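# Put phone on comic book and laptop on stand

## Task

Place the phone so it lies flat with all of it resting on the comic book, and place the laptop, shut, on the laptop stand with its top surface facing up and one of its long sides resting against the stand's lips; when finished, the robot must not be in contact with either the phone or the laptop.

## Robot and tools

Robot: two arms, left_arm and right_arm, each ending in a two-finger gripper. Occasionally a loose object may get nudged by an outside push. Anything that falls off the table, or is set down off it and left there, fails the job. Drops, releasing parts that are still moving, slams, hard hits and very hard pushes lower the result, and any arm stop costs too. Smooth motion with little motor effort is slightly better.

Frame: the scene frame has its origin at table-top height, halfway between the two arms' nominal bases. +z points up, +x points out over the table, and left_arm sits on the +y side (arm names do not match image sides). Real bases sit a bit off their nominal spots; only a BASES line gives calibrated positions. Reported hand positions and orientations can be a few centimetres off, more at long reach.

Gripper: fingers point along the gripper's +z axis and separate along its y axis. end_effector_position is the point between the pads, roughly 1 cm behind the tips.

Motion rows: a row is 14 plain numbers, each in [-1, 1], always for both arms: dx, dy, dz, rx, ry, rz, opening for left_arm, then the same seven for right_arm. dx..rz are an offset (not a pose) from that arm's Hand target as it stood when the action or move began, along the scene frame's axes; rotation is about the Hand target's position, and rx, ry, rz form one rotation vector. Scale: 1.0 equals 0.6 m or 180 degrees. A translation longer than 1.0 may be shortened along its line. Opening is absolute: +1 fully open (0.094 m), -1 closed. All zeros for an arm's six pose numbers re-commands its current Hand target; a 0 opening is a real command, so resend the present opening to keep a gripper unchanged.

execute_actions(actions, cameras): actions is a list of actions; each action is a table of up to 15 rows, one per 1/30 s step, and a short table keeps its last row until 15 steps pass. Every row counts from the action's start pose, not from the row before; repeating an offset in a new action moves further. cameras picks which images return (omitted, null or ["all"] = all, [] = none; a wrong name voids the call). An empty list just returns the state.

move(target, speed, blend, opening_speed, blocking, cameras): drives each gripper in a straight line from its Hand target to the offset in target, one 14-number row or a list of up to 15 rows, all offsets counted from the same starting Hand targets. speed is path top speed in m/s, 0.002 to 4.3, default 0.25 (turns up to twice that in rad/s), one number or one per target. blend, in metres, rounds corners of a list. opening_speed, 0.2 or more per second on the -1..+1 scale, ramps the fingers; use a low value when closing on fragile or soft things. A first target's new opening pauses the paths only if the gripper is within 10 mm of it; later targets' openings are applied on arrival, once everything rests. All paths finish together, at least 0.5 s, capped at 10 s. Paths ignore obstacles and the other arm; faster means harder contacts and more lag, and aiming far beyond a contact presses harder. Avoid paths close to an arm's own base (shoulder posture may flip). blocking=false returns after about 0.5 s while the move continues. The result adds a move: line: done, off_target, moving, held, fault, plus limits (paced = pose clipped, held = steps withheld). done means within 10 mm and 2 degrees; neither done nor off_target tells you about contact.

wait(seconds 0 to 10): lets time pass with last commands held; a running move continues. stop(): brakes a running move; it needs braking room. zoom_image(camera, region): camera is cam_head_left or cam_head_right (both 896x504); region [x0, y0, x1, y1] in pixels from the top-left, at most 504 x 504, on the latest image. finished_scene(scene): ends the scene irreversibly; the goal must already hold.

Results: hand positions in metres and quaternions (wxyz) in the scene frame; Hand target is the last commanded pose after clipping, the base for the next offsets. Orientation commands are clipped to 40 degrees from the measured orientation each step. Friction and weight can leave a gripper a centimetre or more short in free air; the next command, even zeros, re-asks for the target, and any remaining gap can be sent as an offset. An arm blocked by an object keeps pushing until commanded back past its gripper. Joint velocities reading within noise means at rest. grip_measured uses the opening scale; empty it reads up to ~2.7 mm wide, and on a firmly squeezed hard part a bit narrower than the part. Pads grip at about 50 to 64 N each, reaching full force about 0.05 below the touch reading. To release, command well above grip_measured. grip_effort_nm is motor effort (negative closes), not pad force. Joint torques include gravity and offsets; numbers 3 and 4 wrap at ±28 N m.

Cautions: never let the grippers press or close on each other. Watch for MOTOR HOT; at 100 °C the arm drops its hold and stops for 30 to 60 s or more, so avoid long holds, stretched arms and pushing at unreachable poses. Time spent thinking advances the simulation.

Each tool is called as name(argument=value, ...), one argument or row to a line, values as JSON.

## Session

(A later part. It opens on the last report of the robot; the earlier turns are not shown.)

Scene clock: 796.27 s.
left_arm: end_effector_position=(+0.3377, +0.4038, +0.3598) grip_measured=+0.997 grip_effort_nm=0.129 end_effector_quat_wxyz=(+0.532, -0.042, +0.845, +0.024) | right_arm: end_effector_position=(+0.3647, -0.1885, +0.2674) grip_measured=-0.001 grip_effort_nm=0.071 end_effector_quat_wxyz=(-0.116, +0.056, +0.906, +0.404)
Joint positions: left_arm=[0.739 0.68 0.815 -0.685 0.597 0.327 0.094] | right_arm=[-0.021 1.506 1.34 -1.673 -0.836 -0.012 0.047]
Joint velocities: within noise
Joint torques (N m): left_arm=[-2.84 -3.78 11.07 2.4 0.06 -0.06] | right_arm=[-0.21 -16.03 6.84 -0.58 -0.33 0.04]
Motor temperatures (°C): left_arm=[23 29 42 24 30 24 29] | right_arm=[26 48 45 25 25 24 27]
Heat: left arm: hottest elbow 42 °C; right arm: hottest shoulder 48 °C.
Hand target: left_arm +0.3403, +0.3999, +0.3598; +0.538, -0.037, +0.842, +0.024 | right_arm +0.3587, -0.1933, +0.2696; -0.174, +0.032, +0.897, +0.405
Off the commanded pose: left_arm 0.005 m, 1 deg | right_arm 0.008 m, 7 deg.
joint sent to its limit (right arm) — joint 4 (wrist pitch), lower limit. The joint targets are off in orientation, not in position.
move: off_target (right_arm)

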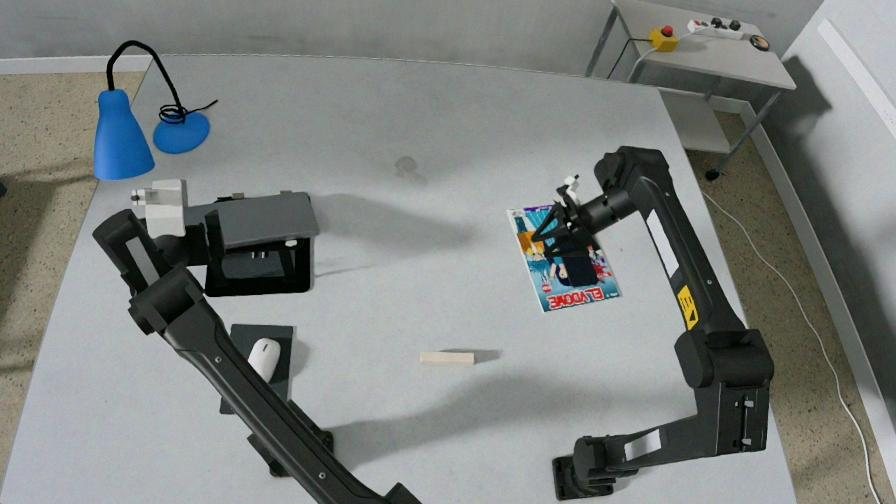

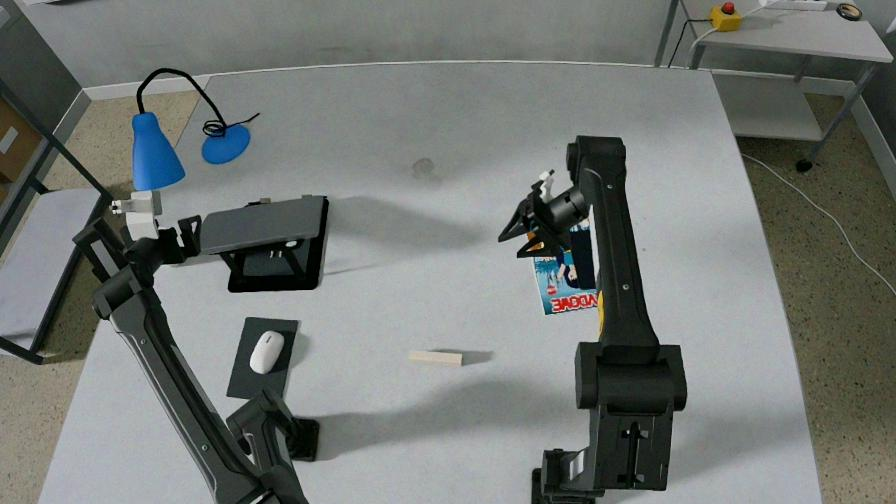

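move(
  target=[-0.012,-0.027,-0.29,0,0,0,1,0,0,0,0,0,0,0],
  speed=0.12,
)

zoom_image(
  camera="cam_head_left",
  region=[170, 170, 350, 310],
)

zoom_image(
  camera="cam_head_right",
  region=[170, 170, 350, 310],
)

Scene clock: 808.43 s.
left_arm: end_effector_position=(+0.3302, +0.3871, +0.1896) grip_measured=+0.998 grip_effort_nm=0.129 end_effector_quat_wxyz=(+0.537, -0.039, +0.842, +0.028) | right_arm: end_effector_position=(+0.3647, -0.1885, +0.2674) grip_measured=-0.001 grip_effort_nm=0.066 end_effector_quat_wxyz=(-0.116, +0.056, +0.906, +0.404)
Joint positions: left_arm=[0.703 0.669 0.351 -0.207 0.567 0.306 0.094] | right_arm=[-0.021 1.506 1.34 -1.673 -0.836 -0.012 0.047]
Joint velocities: within noise
Joint torques (N m): left_arm=[-2.43 -1.61 10.55 2.21 0.03 -0.09] | right_arm=[-0.32 -15.91 6.82 -0.57 -0.33 0.04]
Motor temperatures (°C): left_arm=[23 28 41 24 29 24 28] | right_arm=[26 46 44 25 25 24 27]
Heat: left arm: hottest elbow 41 °C; right arm: hottest shoulder 46 °C.
Hand target: left_arm +0.3331, +0.3836, +0.1857; +0.538, -0.037, +0.842, +0.023 | right_arm +0.3587, -0.1933, +0.2696; -0.174, +0.032, +0.897, +0.405
Off the commanded pose: left_arm 0.006 m, 1 deg | right_arm 0.008 m, 7 deg.
joint sent to its limit (right arm) — joint 4 (wrist pitch), lower limit. The joint targets are off in orientation, not in position.
move: off_target (right_arm)

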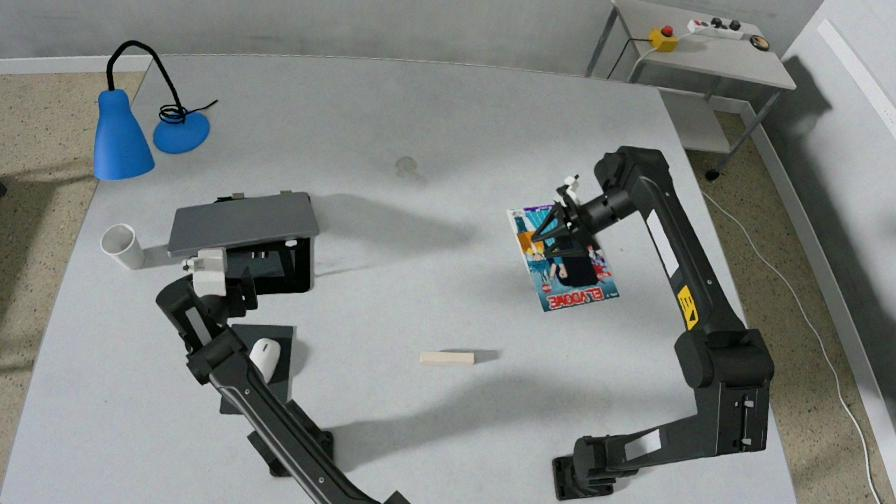

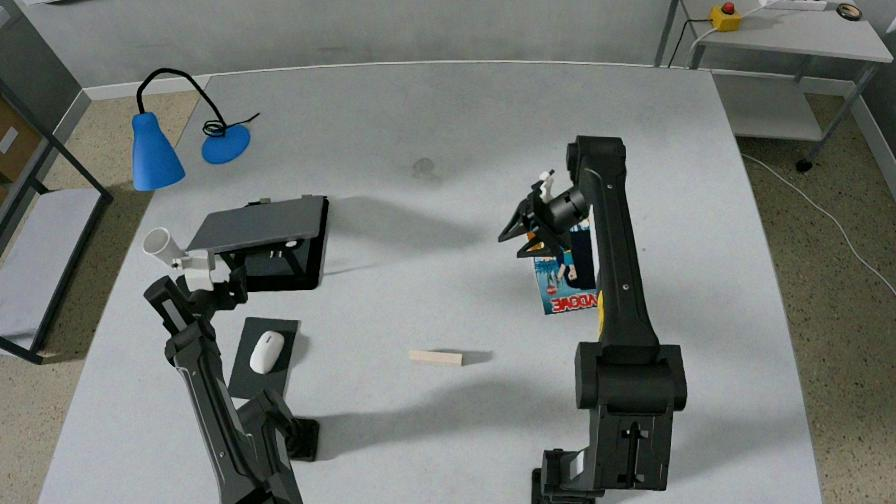

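Scaled by 2.800.

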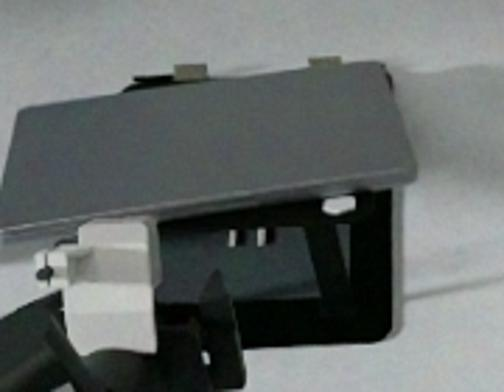

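Scaled by 2.800.

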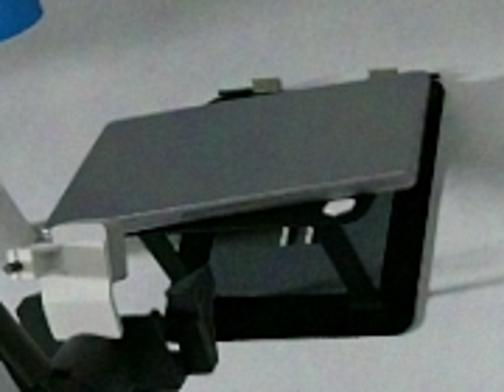

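move(
  target=[0.083,0.007,-0.039,0,0,0,1,0,0,0,0,0,0,0],
  speed=0.05,
)

zoom_image(
  camera="cam_head_left",
  region=[170, 170, 350, 310],
)

zoom_image(
  camera="cam_head_right",
  region=[170, 170, 350, 310],
)

Scene clock: 817.77 s.
left_arm: end_effector_position=(+0.3758, +0.3893, +0.1564) grip_measured=+0.998 grip_effort_nm=0.129 end_effector_quat_wxyz=(+0.530, -0.042, +0.847, +0.024) | right_arm: end_effector_position=(+0.3647, -0.1885, +0.2674) grip_measured=-0.001 grip_effort_nm=0.071 end_effector_quat_wxyz=(-0.116, +0.056, +0.906, +0.404)
Joint positions: left_arm=[0.578 0.916 0.351 0.055 0.457 0.237 0.094] | right_arm=[-0.021 1.506 1.34 -1.673 -0.836 -0.012 0.047]
Joint velocities: within noise
Joint torques (N m): left_arm=[-2.08 -4.37 11.25 2.58 0.03 -0.07] | right_arm=[-0.21 -15.91 6.89 -0.57 -0.34 0.04]
Motor temperatures (°C): left_arm=[23 28 40 24 29 24 28] | right_arm=[26 44 43 25 25 24 27]
Heat: left arm: hottest elbow 40 °C; right arm: hottest shoulder 44 °C.
Hand target: left_arm +0.3829, +0.3878, +0.1623; +0.538, -0.037, +0.842, +0.023 | right_arm +0.3587, -0.1933, +0.2696; -0.174, +0.032, +0.897, +0.405
Off the commanded pose: left_arm 0.009 m, 1 deg | right_arm 0.008 m, 7 deg.
joint sent to its limit (right arm) — joint 4 (wrist pitch), lower limit. The joint targets are off in orientation, not in position.
move: off_target (right_arm)

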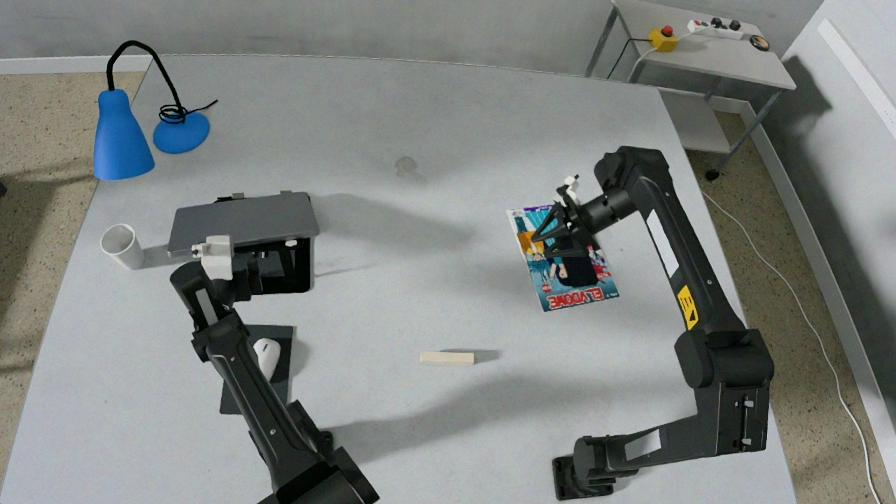

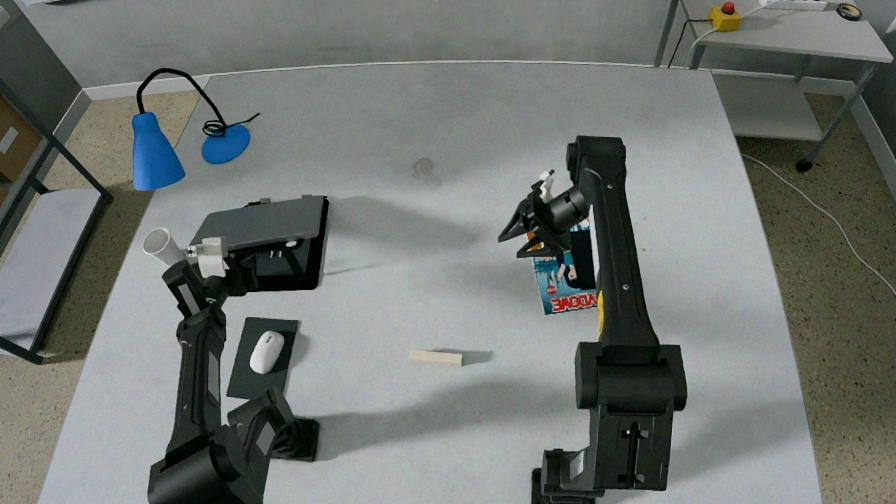

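Scaled by 2.800.

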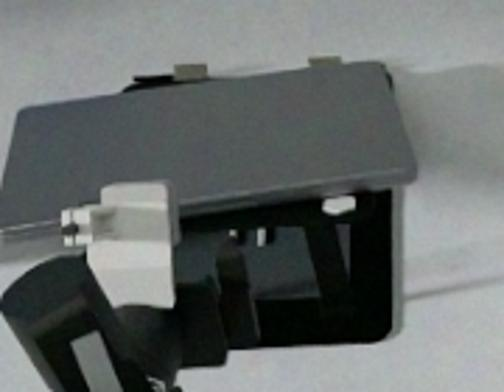

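Scaled by 2.800.

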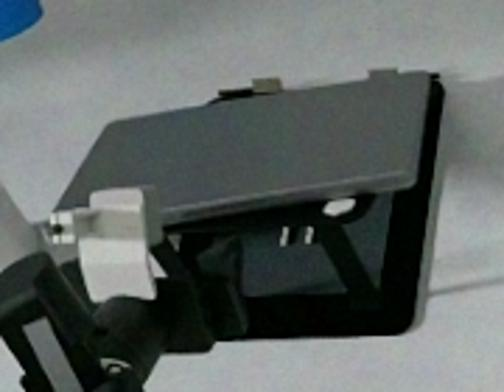

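move(
  target=[
    [0,0,0.028,0,0,0,1,0,0,0,0,0,0,0],
    [0.05,0.004,0.008,0,0,0,1,0,0,0,0,0,0,0],
  ],
  speed=0.04,
)

zoom_image(
  camera="cam_head_left",
  region=[170, 170, 350, 310],
)

zoom_image(
  camera="cam_head_right",
  region=[170, 170, 350, 310],
)

Scene clock: 826.30 s.
left_arm: end_effector_position=(+0.3864, +0.3813, +0.1341) grip_measured=+0.998 grip_effort_nm=0.129 end_effector_quat_wxyz=(+0.509, -0.049, +0.859, +0.013) | right_arm: end_effector_position=(+0.3647, -0.1885, +0.2674) grip_measured=-0.001 grip_effort_nm=0.066 end_effector_quat_wxyz=(-0.116, +0.056, +0.906, +0.404)
Joint positions: left_arm=[0.524 0.996 0.351 0.092 0.409 0.209 0.094] | right_arm=[-0.021 1.506 1.34 -1.673 -0.836 -0.012 0.047]
Joint velocities: within noise
Joint torques (N m): left_arm=[-2.26 -5.13 15.99 2.36 0.05 -0.07] | right_arm=[-0.26 -16.03 6.86 -0.57 -0.34 0.04]
Motor temperatures (°C): left_arm=[23 27 40 24 29 24 28] | right_arm=[26 43 42 25 25 24 27]
Heat: left arm: hottest elbow 40 °C; right arm: hottest shoulder 43 °C.
Hand target: left_arm +0.4128, +0.3903, +0.1670; +0.538, -0.037, +0.842, +0.023 | right_arm +0.3587, -0.1933, +0.2696; -0.174, +0.032, +0.897, +0.405
Off the commanded pose: left_arm 0.043 m, 4 deg | right_arm 0.008 m, 7 deg.
joint sent to its limit (right arm) — joint 4 (wrist pitch), lower limit. The joint targets are off in orientation, not in position.
move: off_target (left_arm, right_arm)

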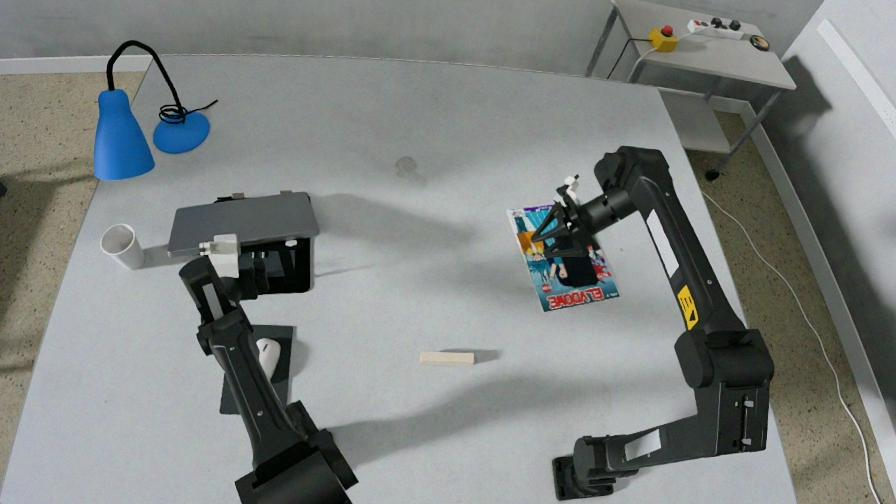

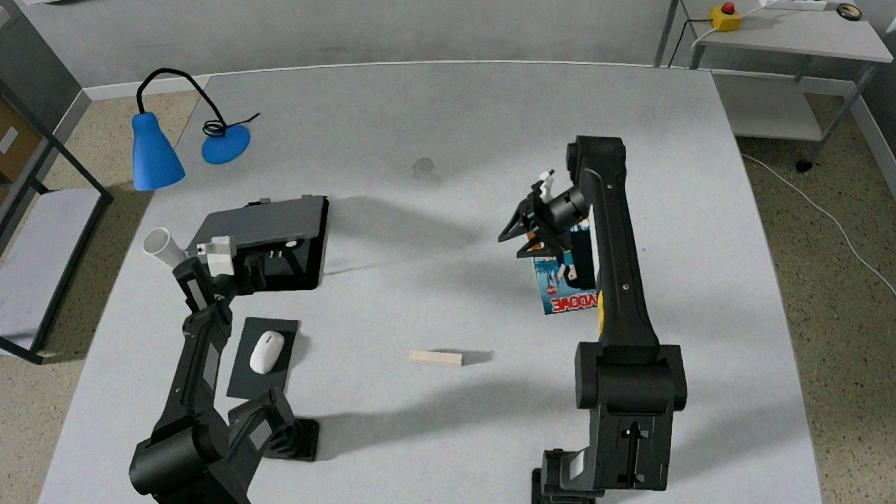

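Scaled by 2.800.

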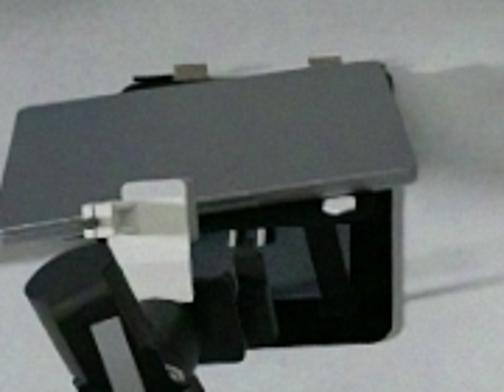

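Scaled by 2.800.

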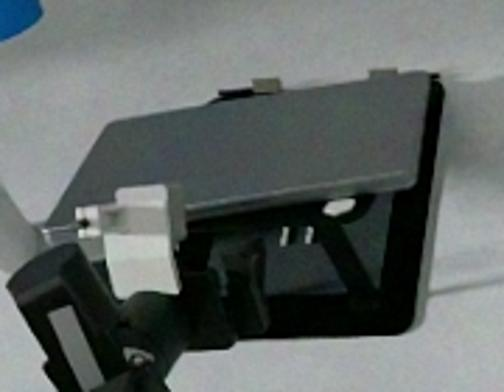

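move(
  target=[
    [-0.13,0,0.12,0,0,0,1,0,0,0,0,0,0,0],
    [-0.171,0.2,0.172,-0.0155,0.362,-0.025,-1,0,0,0,0,0,0,0],
    [-0.171,0.2,-0.07,-0.0155,0.362,-0.025,-1,0,0,0,0,0,0,0],
  ],
  speed=[0.1,0.2,0.12],
)

zoom_image(
  camera="cam_head_left",
  region=[130, 170, 350, 330],
)

zoom_image(
  camera="cam_head_right",
  region=[130, 170, 350, 330],
)

Scene clock: 843.97 s.
left_arm: end_effector_position=(+0.3077, +0.5127, +0.1301) grip_measured=-0.981 grip_effort_nm=-0.994 end_effector_quat_wxyz=(+0.001, -0.009, +1.000, +0.000) | right_arm: end_effector_position=(+0.3647, -0.1885, +0.2674) grip_measured=-0.001 grip_effort_nm=0.061 end_effector_quat_wxyz=(-0.116, +0.056, +0.906, +0.404)
Joint positions: left_arm=[0.746 1.417 1.044 -1.197 0.002 0.757 0.001] | right_arm=[-0.021 1.506 1.34 -1.673 -0.836 -0.012 0.047]
Joint velocities: within noise
Joint torques (N m): left_arm=[-2.08 -12.4 8.95 0.88 -0.09 0.12] | right_arm=[-0.26 -16.03 6.84 -0.59 -0.34 0.04]
Motor temperatures (°C): left_arm=[23 27 41 24 29 24 28] | right_arm=[26 42 41 25 25 24 27]
Heat: left arm: hottest elbow 41 °C; right arm: hottest shoulder 42 °C.
Hand target: left_arm +0.3104, +0.5103, +0.1251; -0.001, +0.001, +1.000, +0.000 | right_arm +0.3587, -0.1933, +0.2696; -0.174, +0.032, +0.897, +0.406
Off the commanded pose: left_arm 0.006 m, 1 deg | right_arm 0.008 m, 7 deg.
joint sent to its limit (right arm) — joint 4 (wrist pitch), lower limit. The joint targets are off in orientation, not in position.
move: off_target (right_arm); target 2's new opening was sent with left_arm's hand 0.030 m and 3 deg from that target

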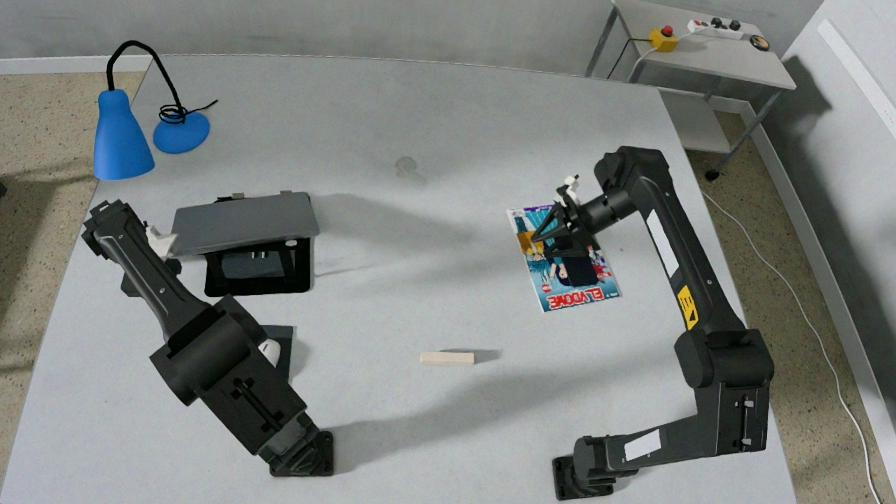

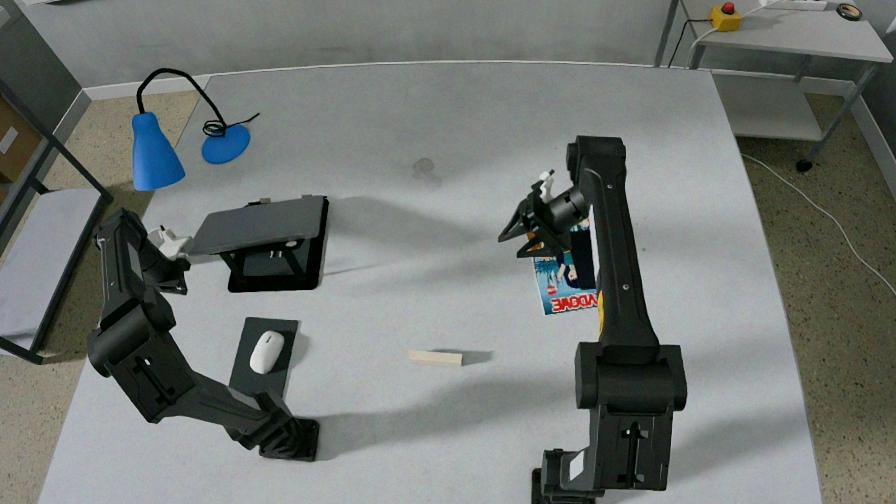

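Scaled by 2.291.

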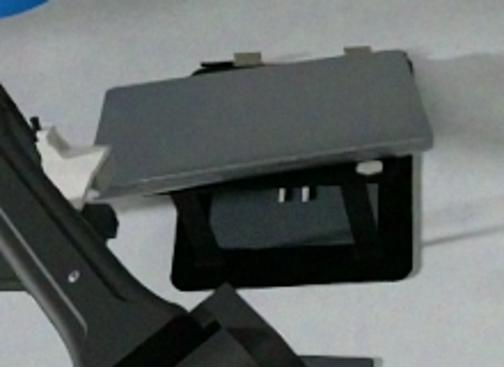

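Scaled by 2.291.

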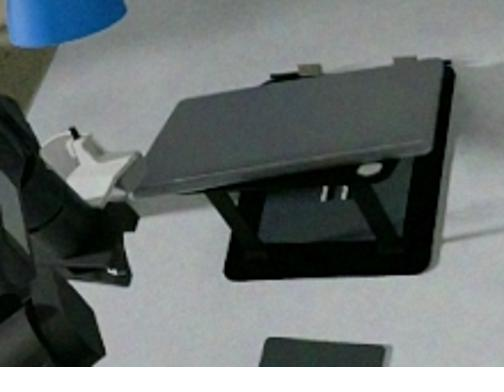

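move(
  target=[
    [0.02,-0.03,0,0,0,0,-1,0,0,0,0,0,0,0],
    [0.12,-0.03,0.0,0,0,0,-1,0,0,0,0,0,0,0],
  ],
  speed=0.05,
)

zoom_image(
  camera="cam_head_left",
  region=[130, 170, 350, 330],
)

zoom_image(
  camera="cam_head_right",
  region=[130, 170, 350, 330],
)

Scene clock: 852.30 s.
left_arm: end_effector_position=(+0.3571, +0.4808, +0.1079) grip_measured=-0.981 grip_effort_nm=-0.994 end_effector_quat_wxyz=(-0.022, -0.002, +1.000, -0.017) | right_arm: end_effector_position=(+0.3647, -0.1885, +0.2674) grip_measured=-0.001 grip_effort_nm=0.066 end_effector_quat_wxyz=(-0.116, +0.056, +0.906, +0.404)
Joint positions: left_arm=[0.603 1.519 1.09 -1.197 0.001 0.628 0.001] | right_arm=[-0.021 1.506 1.34 -1.673 -0.836 -0.012 0.047]
Joint velocities: within noise
Joint torques (N m): left_arm=[-2.84 -13.51 15.21 0.38 -0.01 -0.03] | right_arm=[-0.32 -16.03 6.84 -0.57 -0.34 0.04]
Motor temperatures (°C): left_arm=[23 27 41 24 28 24 29] | right_arm=[26 41 40 25 25 24 27]
Heat: left arm: hottest elbow 41 °C; right arm: hottest shoulder 41 °C.
Hand target: left_arm +0.3823, +0.4924, +0.1251; -0.001, +0.001, +1.000, +0.000 | right_arm +0.3587, -0.1933, +0.2696; -0.174, +0.032, +0.897, +0.406
Off the commanded pose: left_arm 0.033 m, 3 deg | right_arm 0.008 m, 7 deg.
joint sent to its limit (right arm) — joint 4 (wrist pitch), lower limit. The joint targets are off in orientation, not in position.
move: off_target (left_arm, right_arm)

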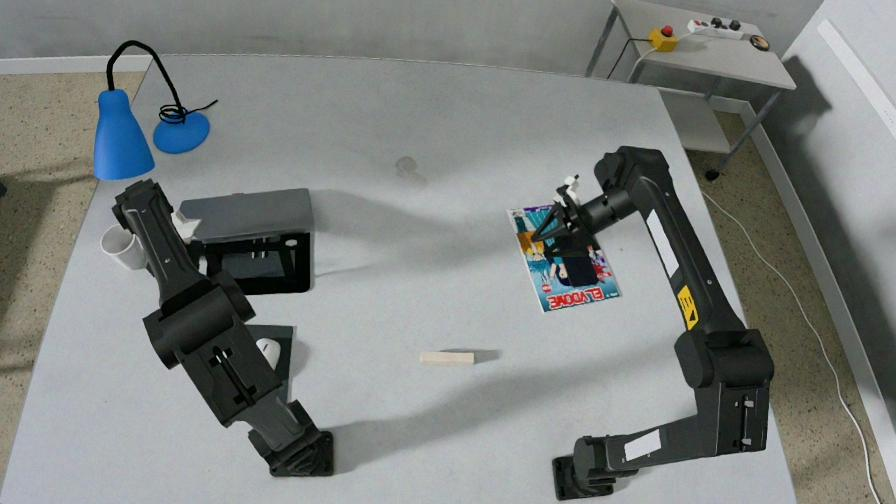

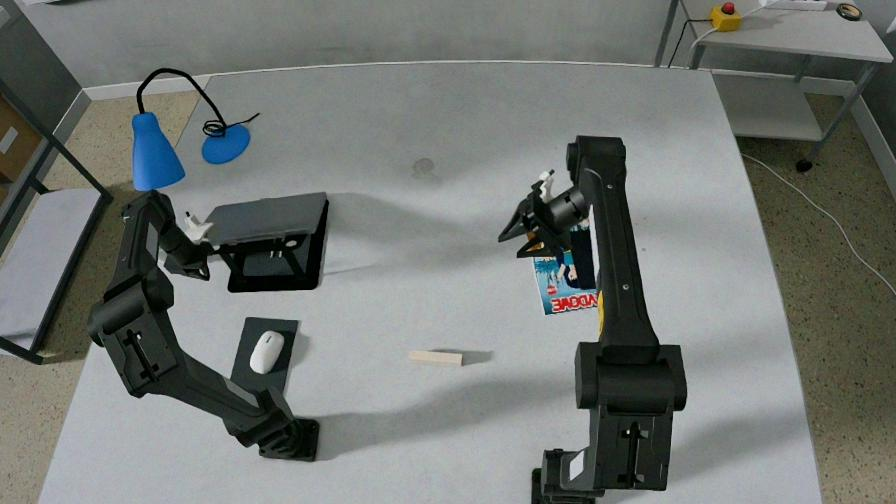

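Scaled by 2.291.

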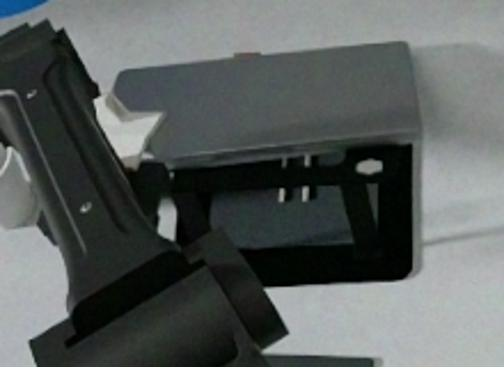

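Scaled by 2.291.

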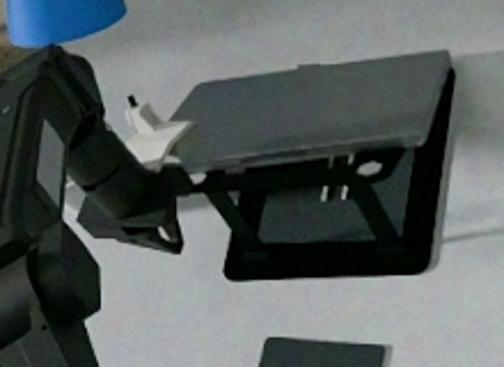

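move(
  target=[
    [-0.14,0.0,0.0,0,0,0,-1,0,0,0,0,0,0,0],
    [-0.14,0.0,0.25,0,0,0,-1,0,0,0,0,0,0,0],
  ],
  speed=0.08,
)

zoom_image(
  camera="cam_head_left",
  region=[160, 170, 340, 310],
)

zoom_image(
  camera="cam_head_right",
  region=[170, 170, 350, 310],
)

Scene clock: 860.30 s.
left_arm: end_effector_position=(+0.2905, +0.4785, +0.2440) grip_measured=-0.981 grip_effort_nm=-0.994 end_effector_quat_wxyz=(-0.027, +0.002, +0.999, -0.025) | right_arm: end_effector_position=(+0.3647, -0.1885, +0.2674) grip_measured=-0.001 grip_effort_nm=0.066 end_effector_quat_wxyz=(-0.116, +0.056, +0.906, +0.404)
Joint positions: left_arm=[0.71 1.305 1.24 -1.58 0 0.743 0.001] | right_arm=[-0.021 1.506 1.34 -1.673 -0.836 -0.012 0.047]
Joint velocities: within noise
Joint torques (N m): left_arm=[-0.38 -12.1 16.75 -0.06 -0.05 0.12] | right_arm=[-0.21 -15.91 6.84 -0.59 -0.34 0.04]
Motor temperatures (°C): left_arm=[23 27 41 24 28 24 29] | right_arm=[26 41 40 25 25 24 26]
Heat: left arm: hottest elbow 41 °C; right arm: hottest shoulder 41 °C.
Hand target: left_arm +0.2983, +0.4924, +0.2751; -0.001, +0.001, +1.000, +0.000 | right_arm +0.3587, -0.1933, +0.2696; -0.174, +0.032, +0.897, +0.406
Off the commanded pose: left_arm 0.035 m, 4 deg | right_arm 0.008 m, 7 deg.
joint sent to its limit (right arm) — joint 4 (wrist pitch), lower limit. The joint targets are off in orientation, not in position.
move: off_target (left_arm, right_arm)

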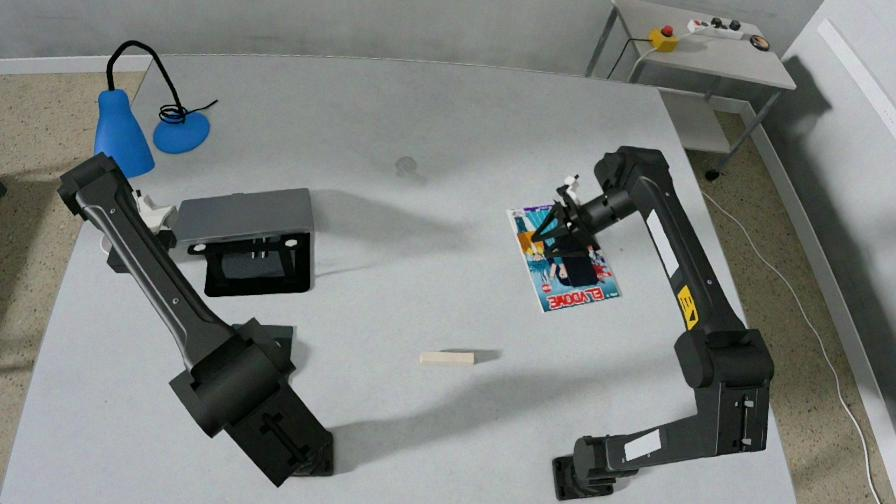

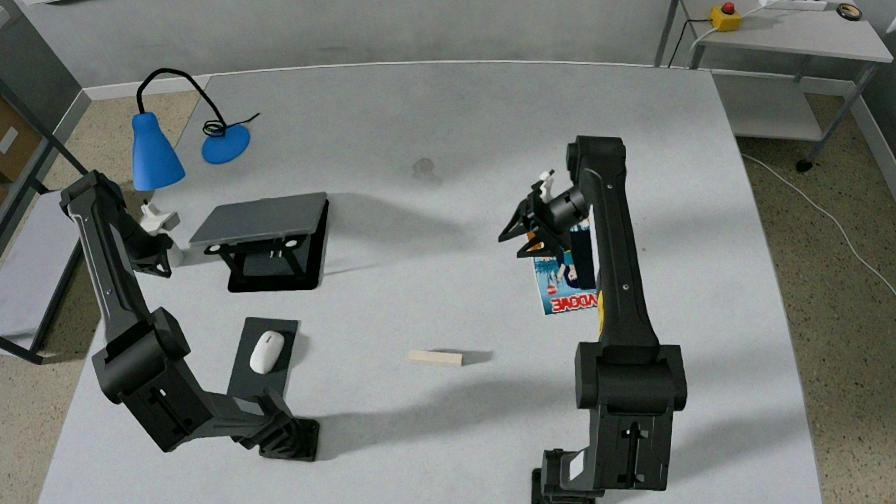

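Scaled by 2.800.

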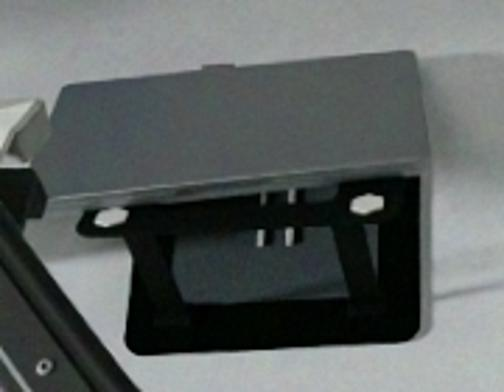

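Scaled by 2.800.

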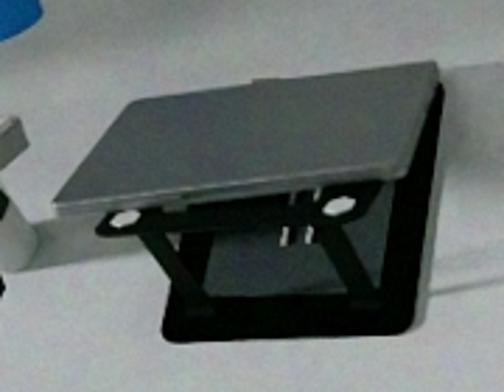

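zoom_image(
  camera="cam_head_left",
  region=[220, 175, 320, 215],
)

zoom_image(
  camera="cam_head_right",
  region=[240, 180, 340, 220],
)

zoom_image(
  camera="cam_head_left",
  region=[170, 225, 320, 265],
)

Scaled by 5.040.

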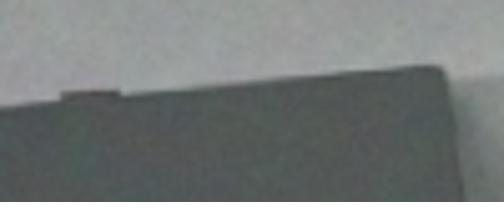

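Scaled by 5.040.

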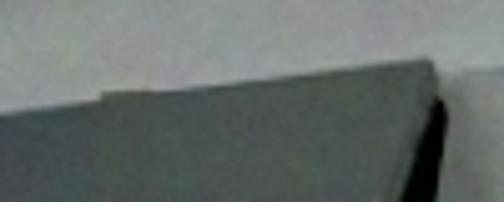

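Scaled by 3.360.

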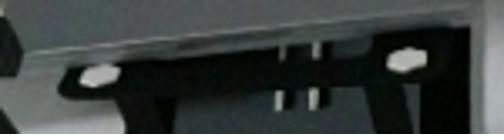

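move(
  target=[
    [0.12,0.02,-0.02,0,0,0,-1,0,0,0,0,0,0,0],
    [0.12,0.02,-0.22,0,0,0,-1,0,0,0,0,0,0,0],
  ],
  speed=0.1,
)

zoom_image(
  camera="cam_head_left",
  region=[130, 170, 350, 330],
)

zoom_image(
  camera="cam_head_right",
  region=[130, 170, 350, 330],
)

Scene clock: 883.07 s.
left_arm: end_effector_position=(+0.3666, +0.5085, +0.1492) grip_measured=-0.981 grip_effort_nm=-0.994 end_effector_quat_wxyz=(+0.001, -0.002, +1.000, +0.001) | right_arm: end_effector_position=(+0.3647, -0.1885, +0.2674) grip_measured=-0.001 grip_effort_nm=0.066 end_effector_quat_wxyz=(-0.116, +0.056, +0.906, +0.404)
Joint positions: left_arm=[0.642 1.504 1.191 -1.255 0 0.667 0.001] | right_arm=[-0.021 1.506 1.34 -1.673 -0.836 -0.012 0.047]
Joint velocities: within noise
Joint torques (N m): left_arm=[-2.43 -13.22 9.03 0.68 -0.04 -0.11] | right_arm=[-0.32 -15.97 6.84 -0.59 -0.34 0.04]
Motor temperatures (°C): left_arm=[23 27 45 24 28 24 29] | right_arm=[26 40 39 25 25 24 26]
Heat: left arm: hottest elbow 45 °C; right arm: hottest shoulder 40 °C.
Hand target: left_arm +0.3703, +0.5043, +0.1432; -0.001, +0.001, +1.000, +0.000 | right_arm +0.3587, -0.1933, +0.2696; -0.174, +0.032, +0.897, +0.406
Off the commanded pose: left_arm 0.008 m, 0 deg | right_arm 0.008 m, 7 deg.
joint sent to its limit (right arm) — joint 4 (wrist pitch), lower limit. The joint targets are off in orientation, not in position.
move: off_target (right_arm)

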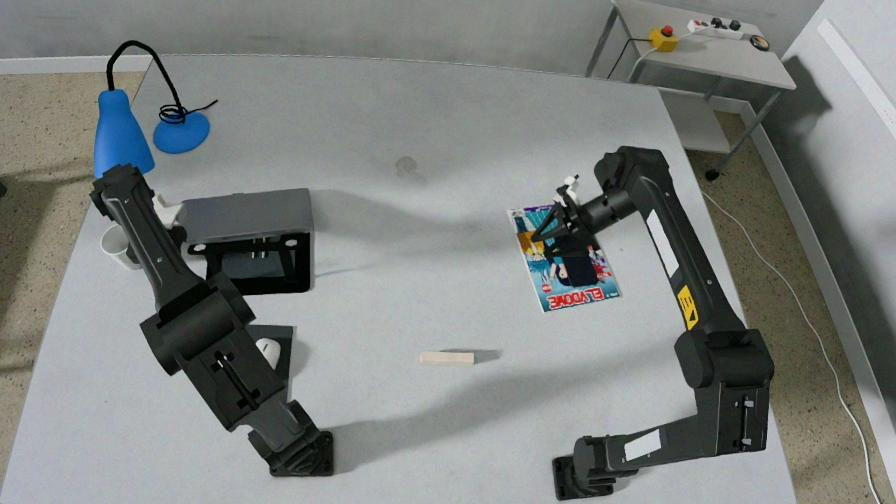

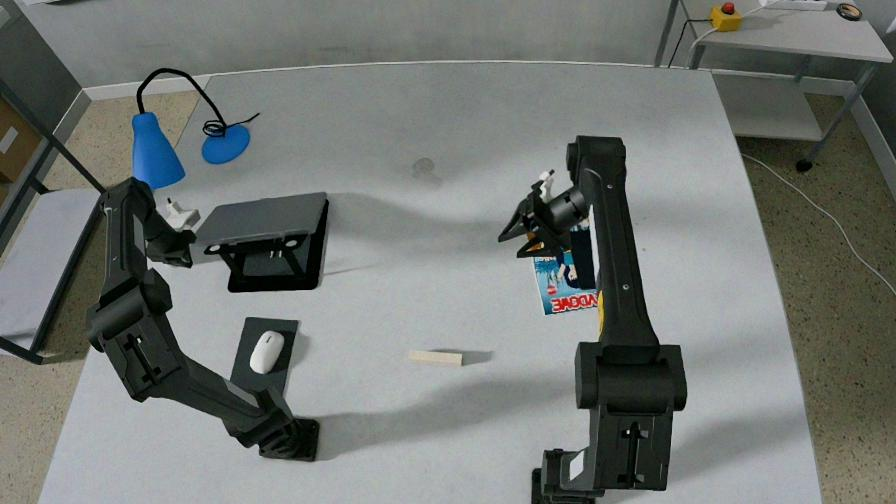

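Scaled by 2.291.

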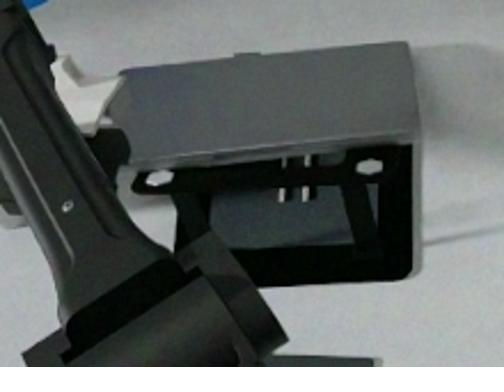

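Scaled by 2.291.

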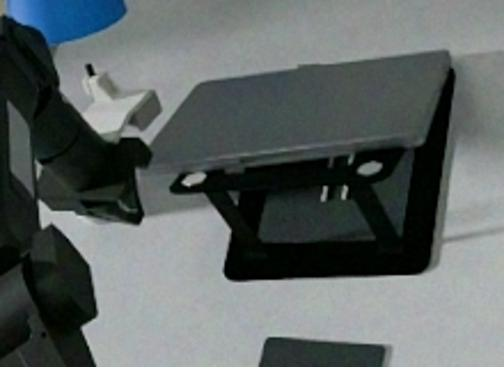

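move(
  target=[
    [0,-0.011,-0.03,0,0,0,-1,0,0,0,0,0,0,0],
    [0.075,-0.011,-0.02,0,0,0,-1,0,0,0,0,0,0,0],
  ],
  speed=0.04,
)

zoom_image(
  camera="cam_head_left",
  region=[130, 170, 350, 330],
)

zoom_image(
  camera="cam_head_right",
  region=[130, 170, 350, 330],
)

Scene clock: 891.90 s.
left_arm: end_effector_position=(+0.3910, +0.4964, +0.1167) grip_measured=-0.981 grip_effort_nm=-0.989 end_effector_quat_wxyz=(-0.015, -0.009, +1.000, -0.007) | right_arm: end_effector_position=(+0.3647, -0.1885, +0.2674) grip_measured=-0.001 grip_effort_nm=0.066 end_effector_quat_wxyz=(-0.116, +0.056, +0.906, +0.404)
Joint positions: left_arm=[0.584 1.586 1.195 -1.211 -0.006 0.594 0.001] | right_arm=[-0.021 1.506 1.34 -1.673 -0.836 -0.012 0.047]
Joint velocities: within noise
Joint torques (N m): left_arm=[-3.55 -14.62 15.13 -0.21 0.21 -0.03] | right_arm=[-0.26 -16.03 6.86 -0.58 -0.34 0.04]
Motor temperatures (°C): left_arm=[23 27 43 24 28 24 29] | right_arm=[26 39 39 25 25 24 26]
Heat: left arm: hottest elbow 43 °C; right arm: hottest shoulder 39 °C.
Hand target: left_arm +0.4153, +0.4976, +0.1311; -0.001, +0.001, +1.000, +0.000 | right_arm +0.3587, -0.1933, +0.2696; -0.174, +0.032, +0.897, +0.406
Off the commanded pose: left_arm 0.028 m, 2 deg | right_arm 0.008 m, 7 deg.
joint sent to its limit (right arm) — joint 4 (wrist pitch), lower limit. The joint targets are off in orientation, not in position.
move: off_target (left_arm, right_arm)

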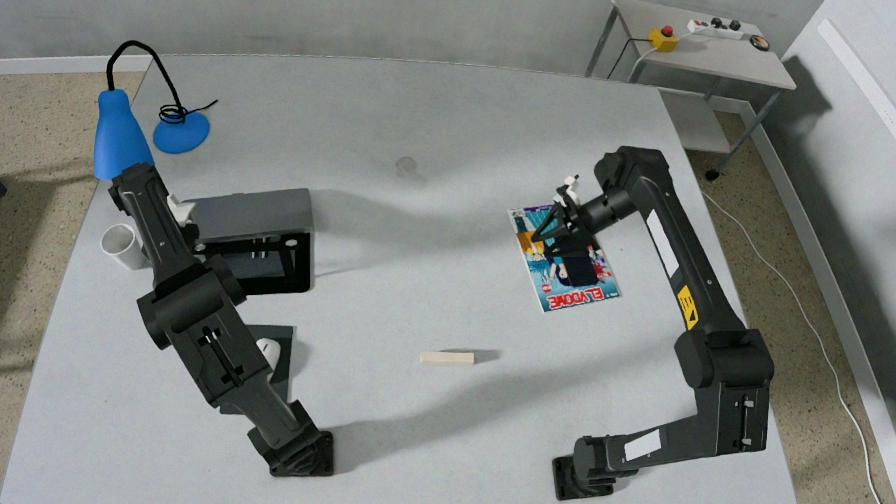

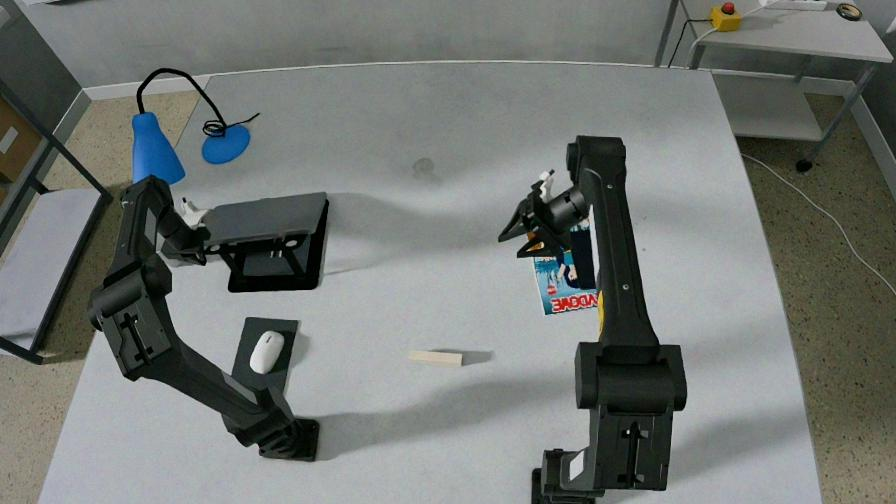

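Scaled by 2.291.

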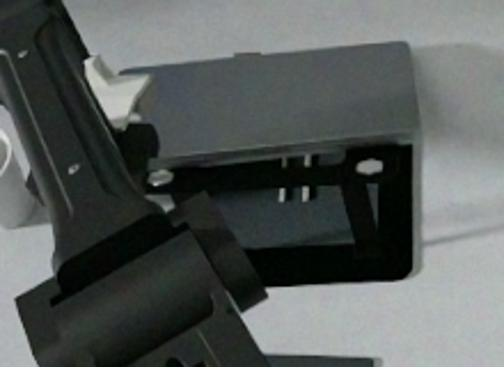

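Scaled by 2.291.

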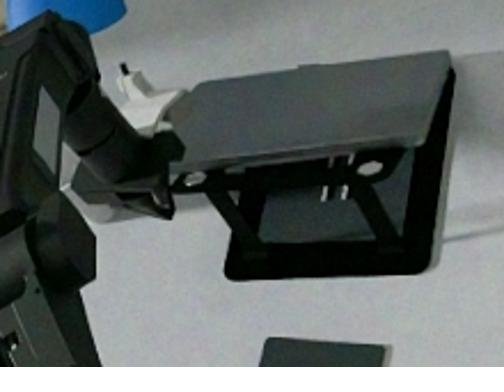

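move(
  target=[0.04,0.004,0.01,0,0,0,-1,0,0,0,0,0,0,0],
  speed=0.03,
)

zoom_image(
  camera="cam_head_left",
  region=[170, 175, 320, 265],
)

zoom_image(
  camera="cam_head_right",
  region=[170, 180, 350, 290],
)

Scene clock: 896.43 s.
left_arm: end_effector_position=(+0.4119, +0.4955, +0.1199) grip_measured=-0.981 grip_effort_nm=-0.984 end_effector_quat_wxyz=(-0.021, -0.006, +1.000, -0.010) | right_arm: end_effector_position=(+0.3647, -0.1885, +0.2674) grip_measured=-0.001 grip_effort_nm=0.066 end_effector_quat_wxyz=(-0.116, +0.056, +0.906, +0.404)
Joint positions: left_arm=[0.556 1.632 1.26 -1.245 -0.006 0.572 0.001] | right_arm=[-0.021 1.506 1.34 -1.673 -0.836 -0.012 0.047]
Joint velocities: within noise
Joint torques (N m): left_arm=[-3.19 -15.03 16.06 -0.08 0.24 -0.01] | right_arm=[-0.21 -16.03 6.86 -0.59 -0.34 0.04]
Motor temperatures (°C): left_arm=[23 27 44 24 28 24 29] | right_arm=[26 39 39 25 25 24 26]
Heat: left arm: hottest elbow 44 °C; right arm: hottest shoulder 39 °C.
Hand target: left_arm +0.4393, +0.5001, +0.1371; -0.001, +0.001, +1.000, +0.000 | right_arm +0.3587, -0.1933, +0.2696; -0.174, +0.032, +0.897, +0.406
Off the commanded pose: left_arm 0.033 m, 3 deg | right_arm 0.008 m, 7 deg.
joint sent to its limit (right arm) — joint 4 (wrist pitch), lower limit. The joint targets are off in orientation, not in position.
move: off_target (left_arm, right_arm)

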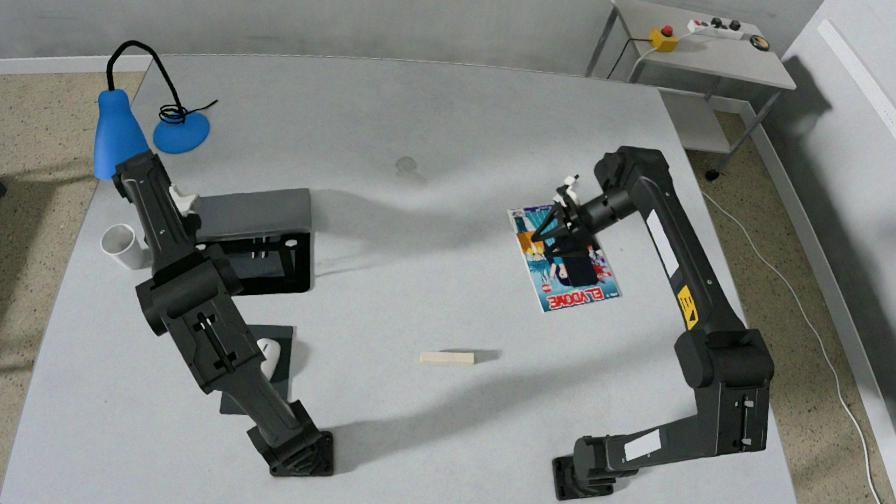

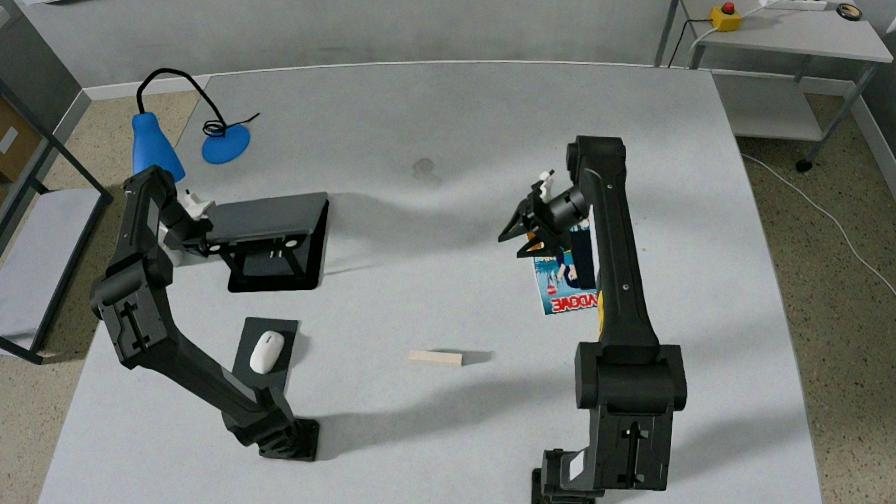

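Scaled by 3.360.

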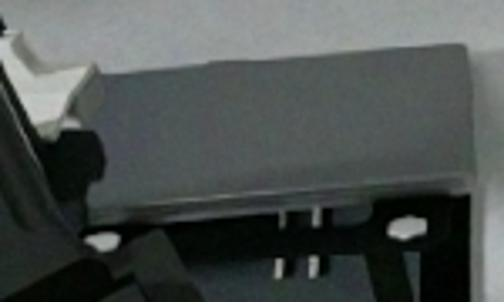

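Scaled by 2.800.

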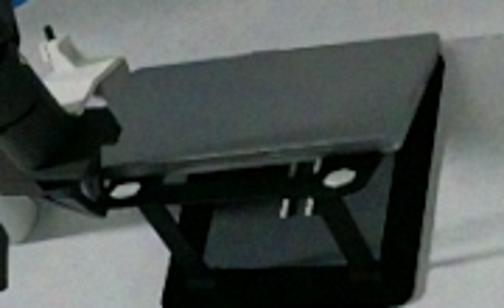

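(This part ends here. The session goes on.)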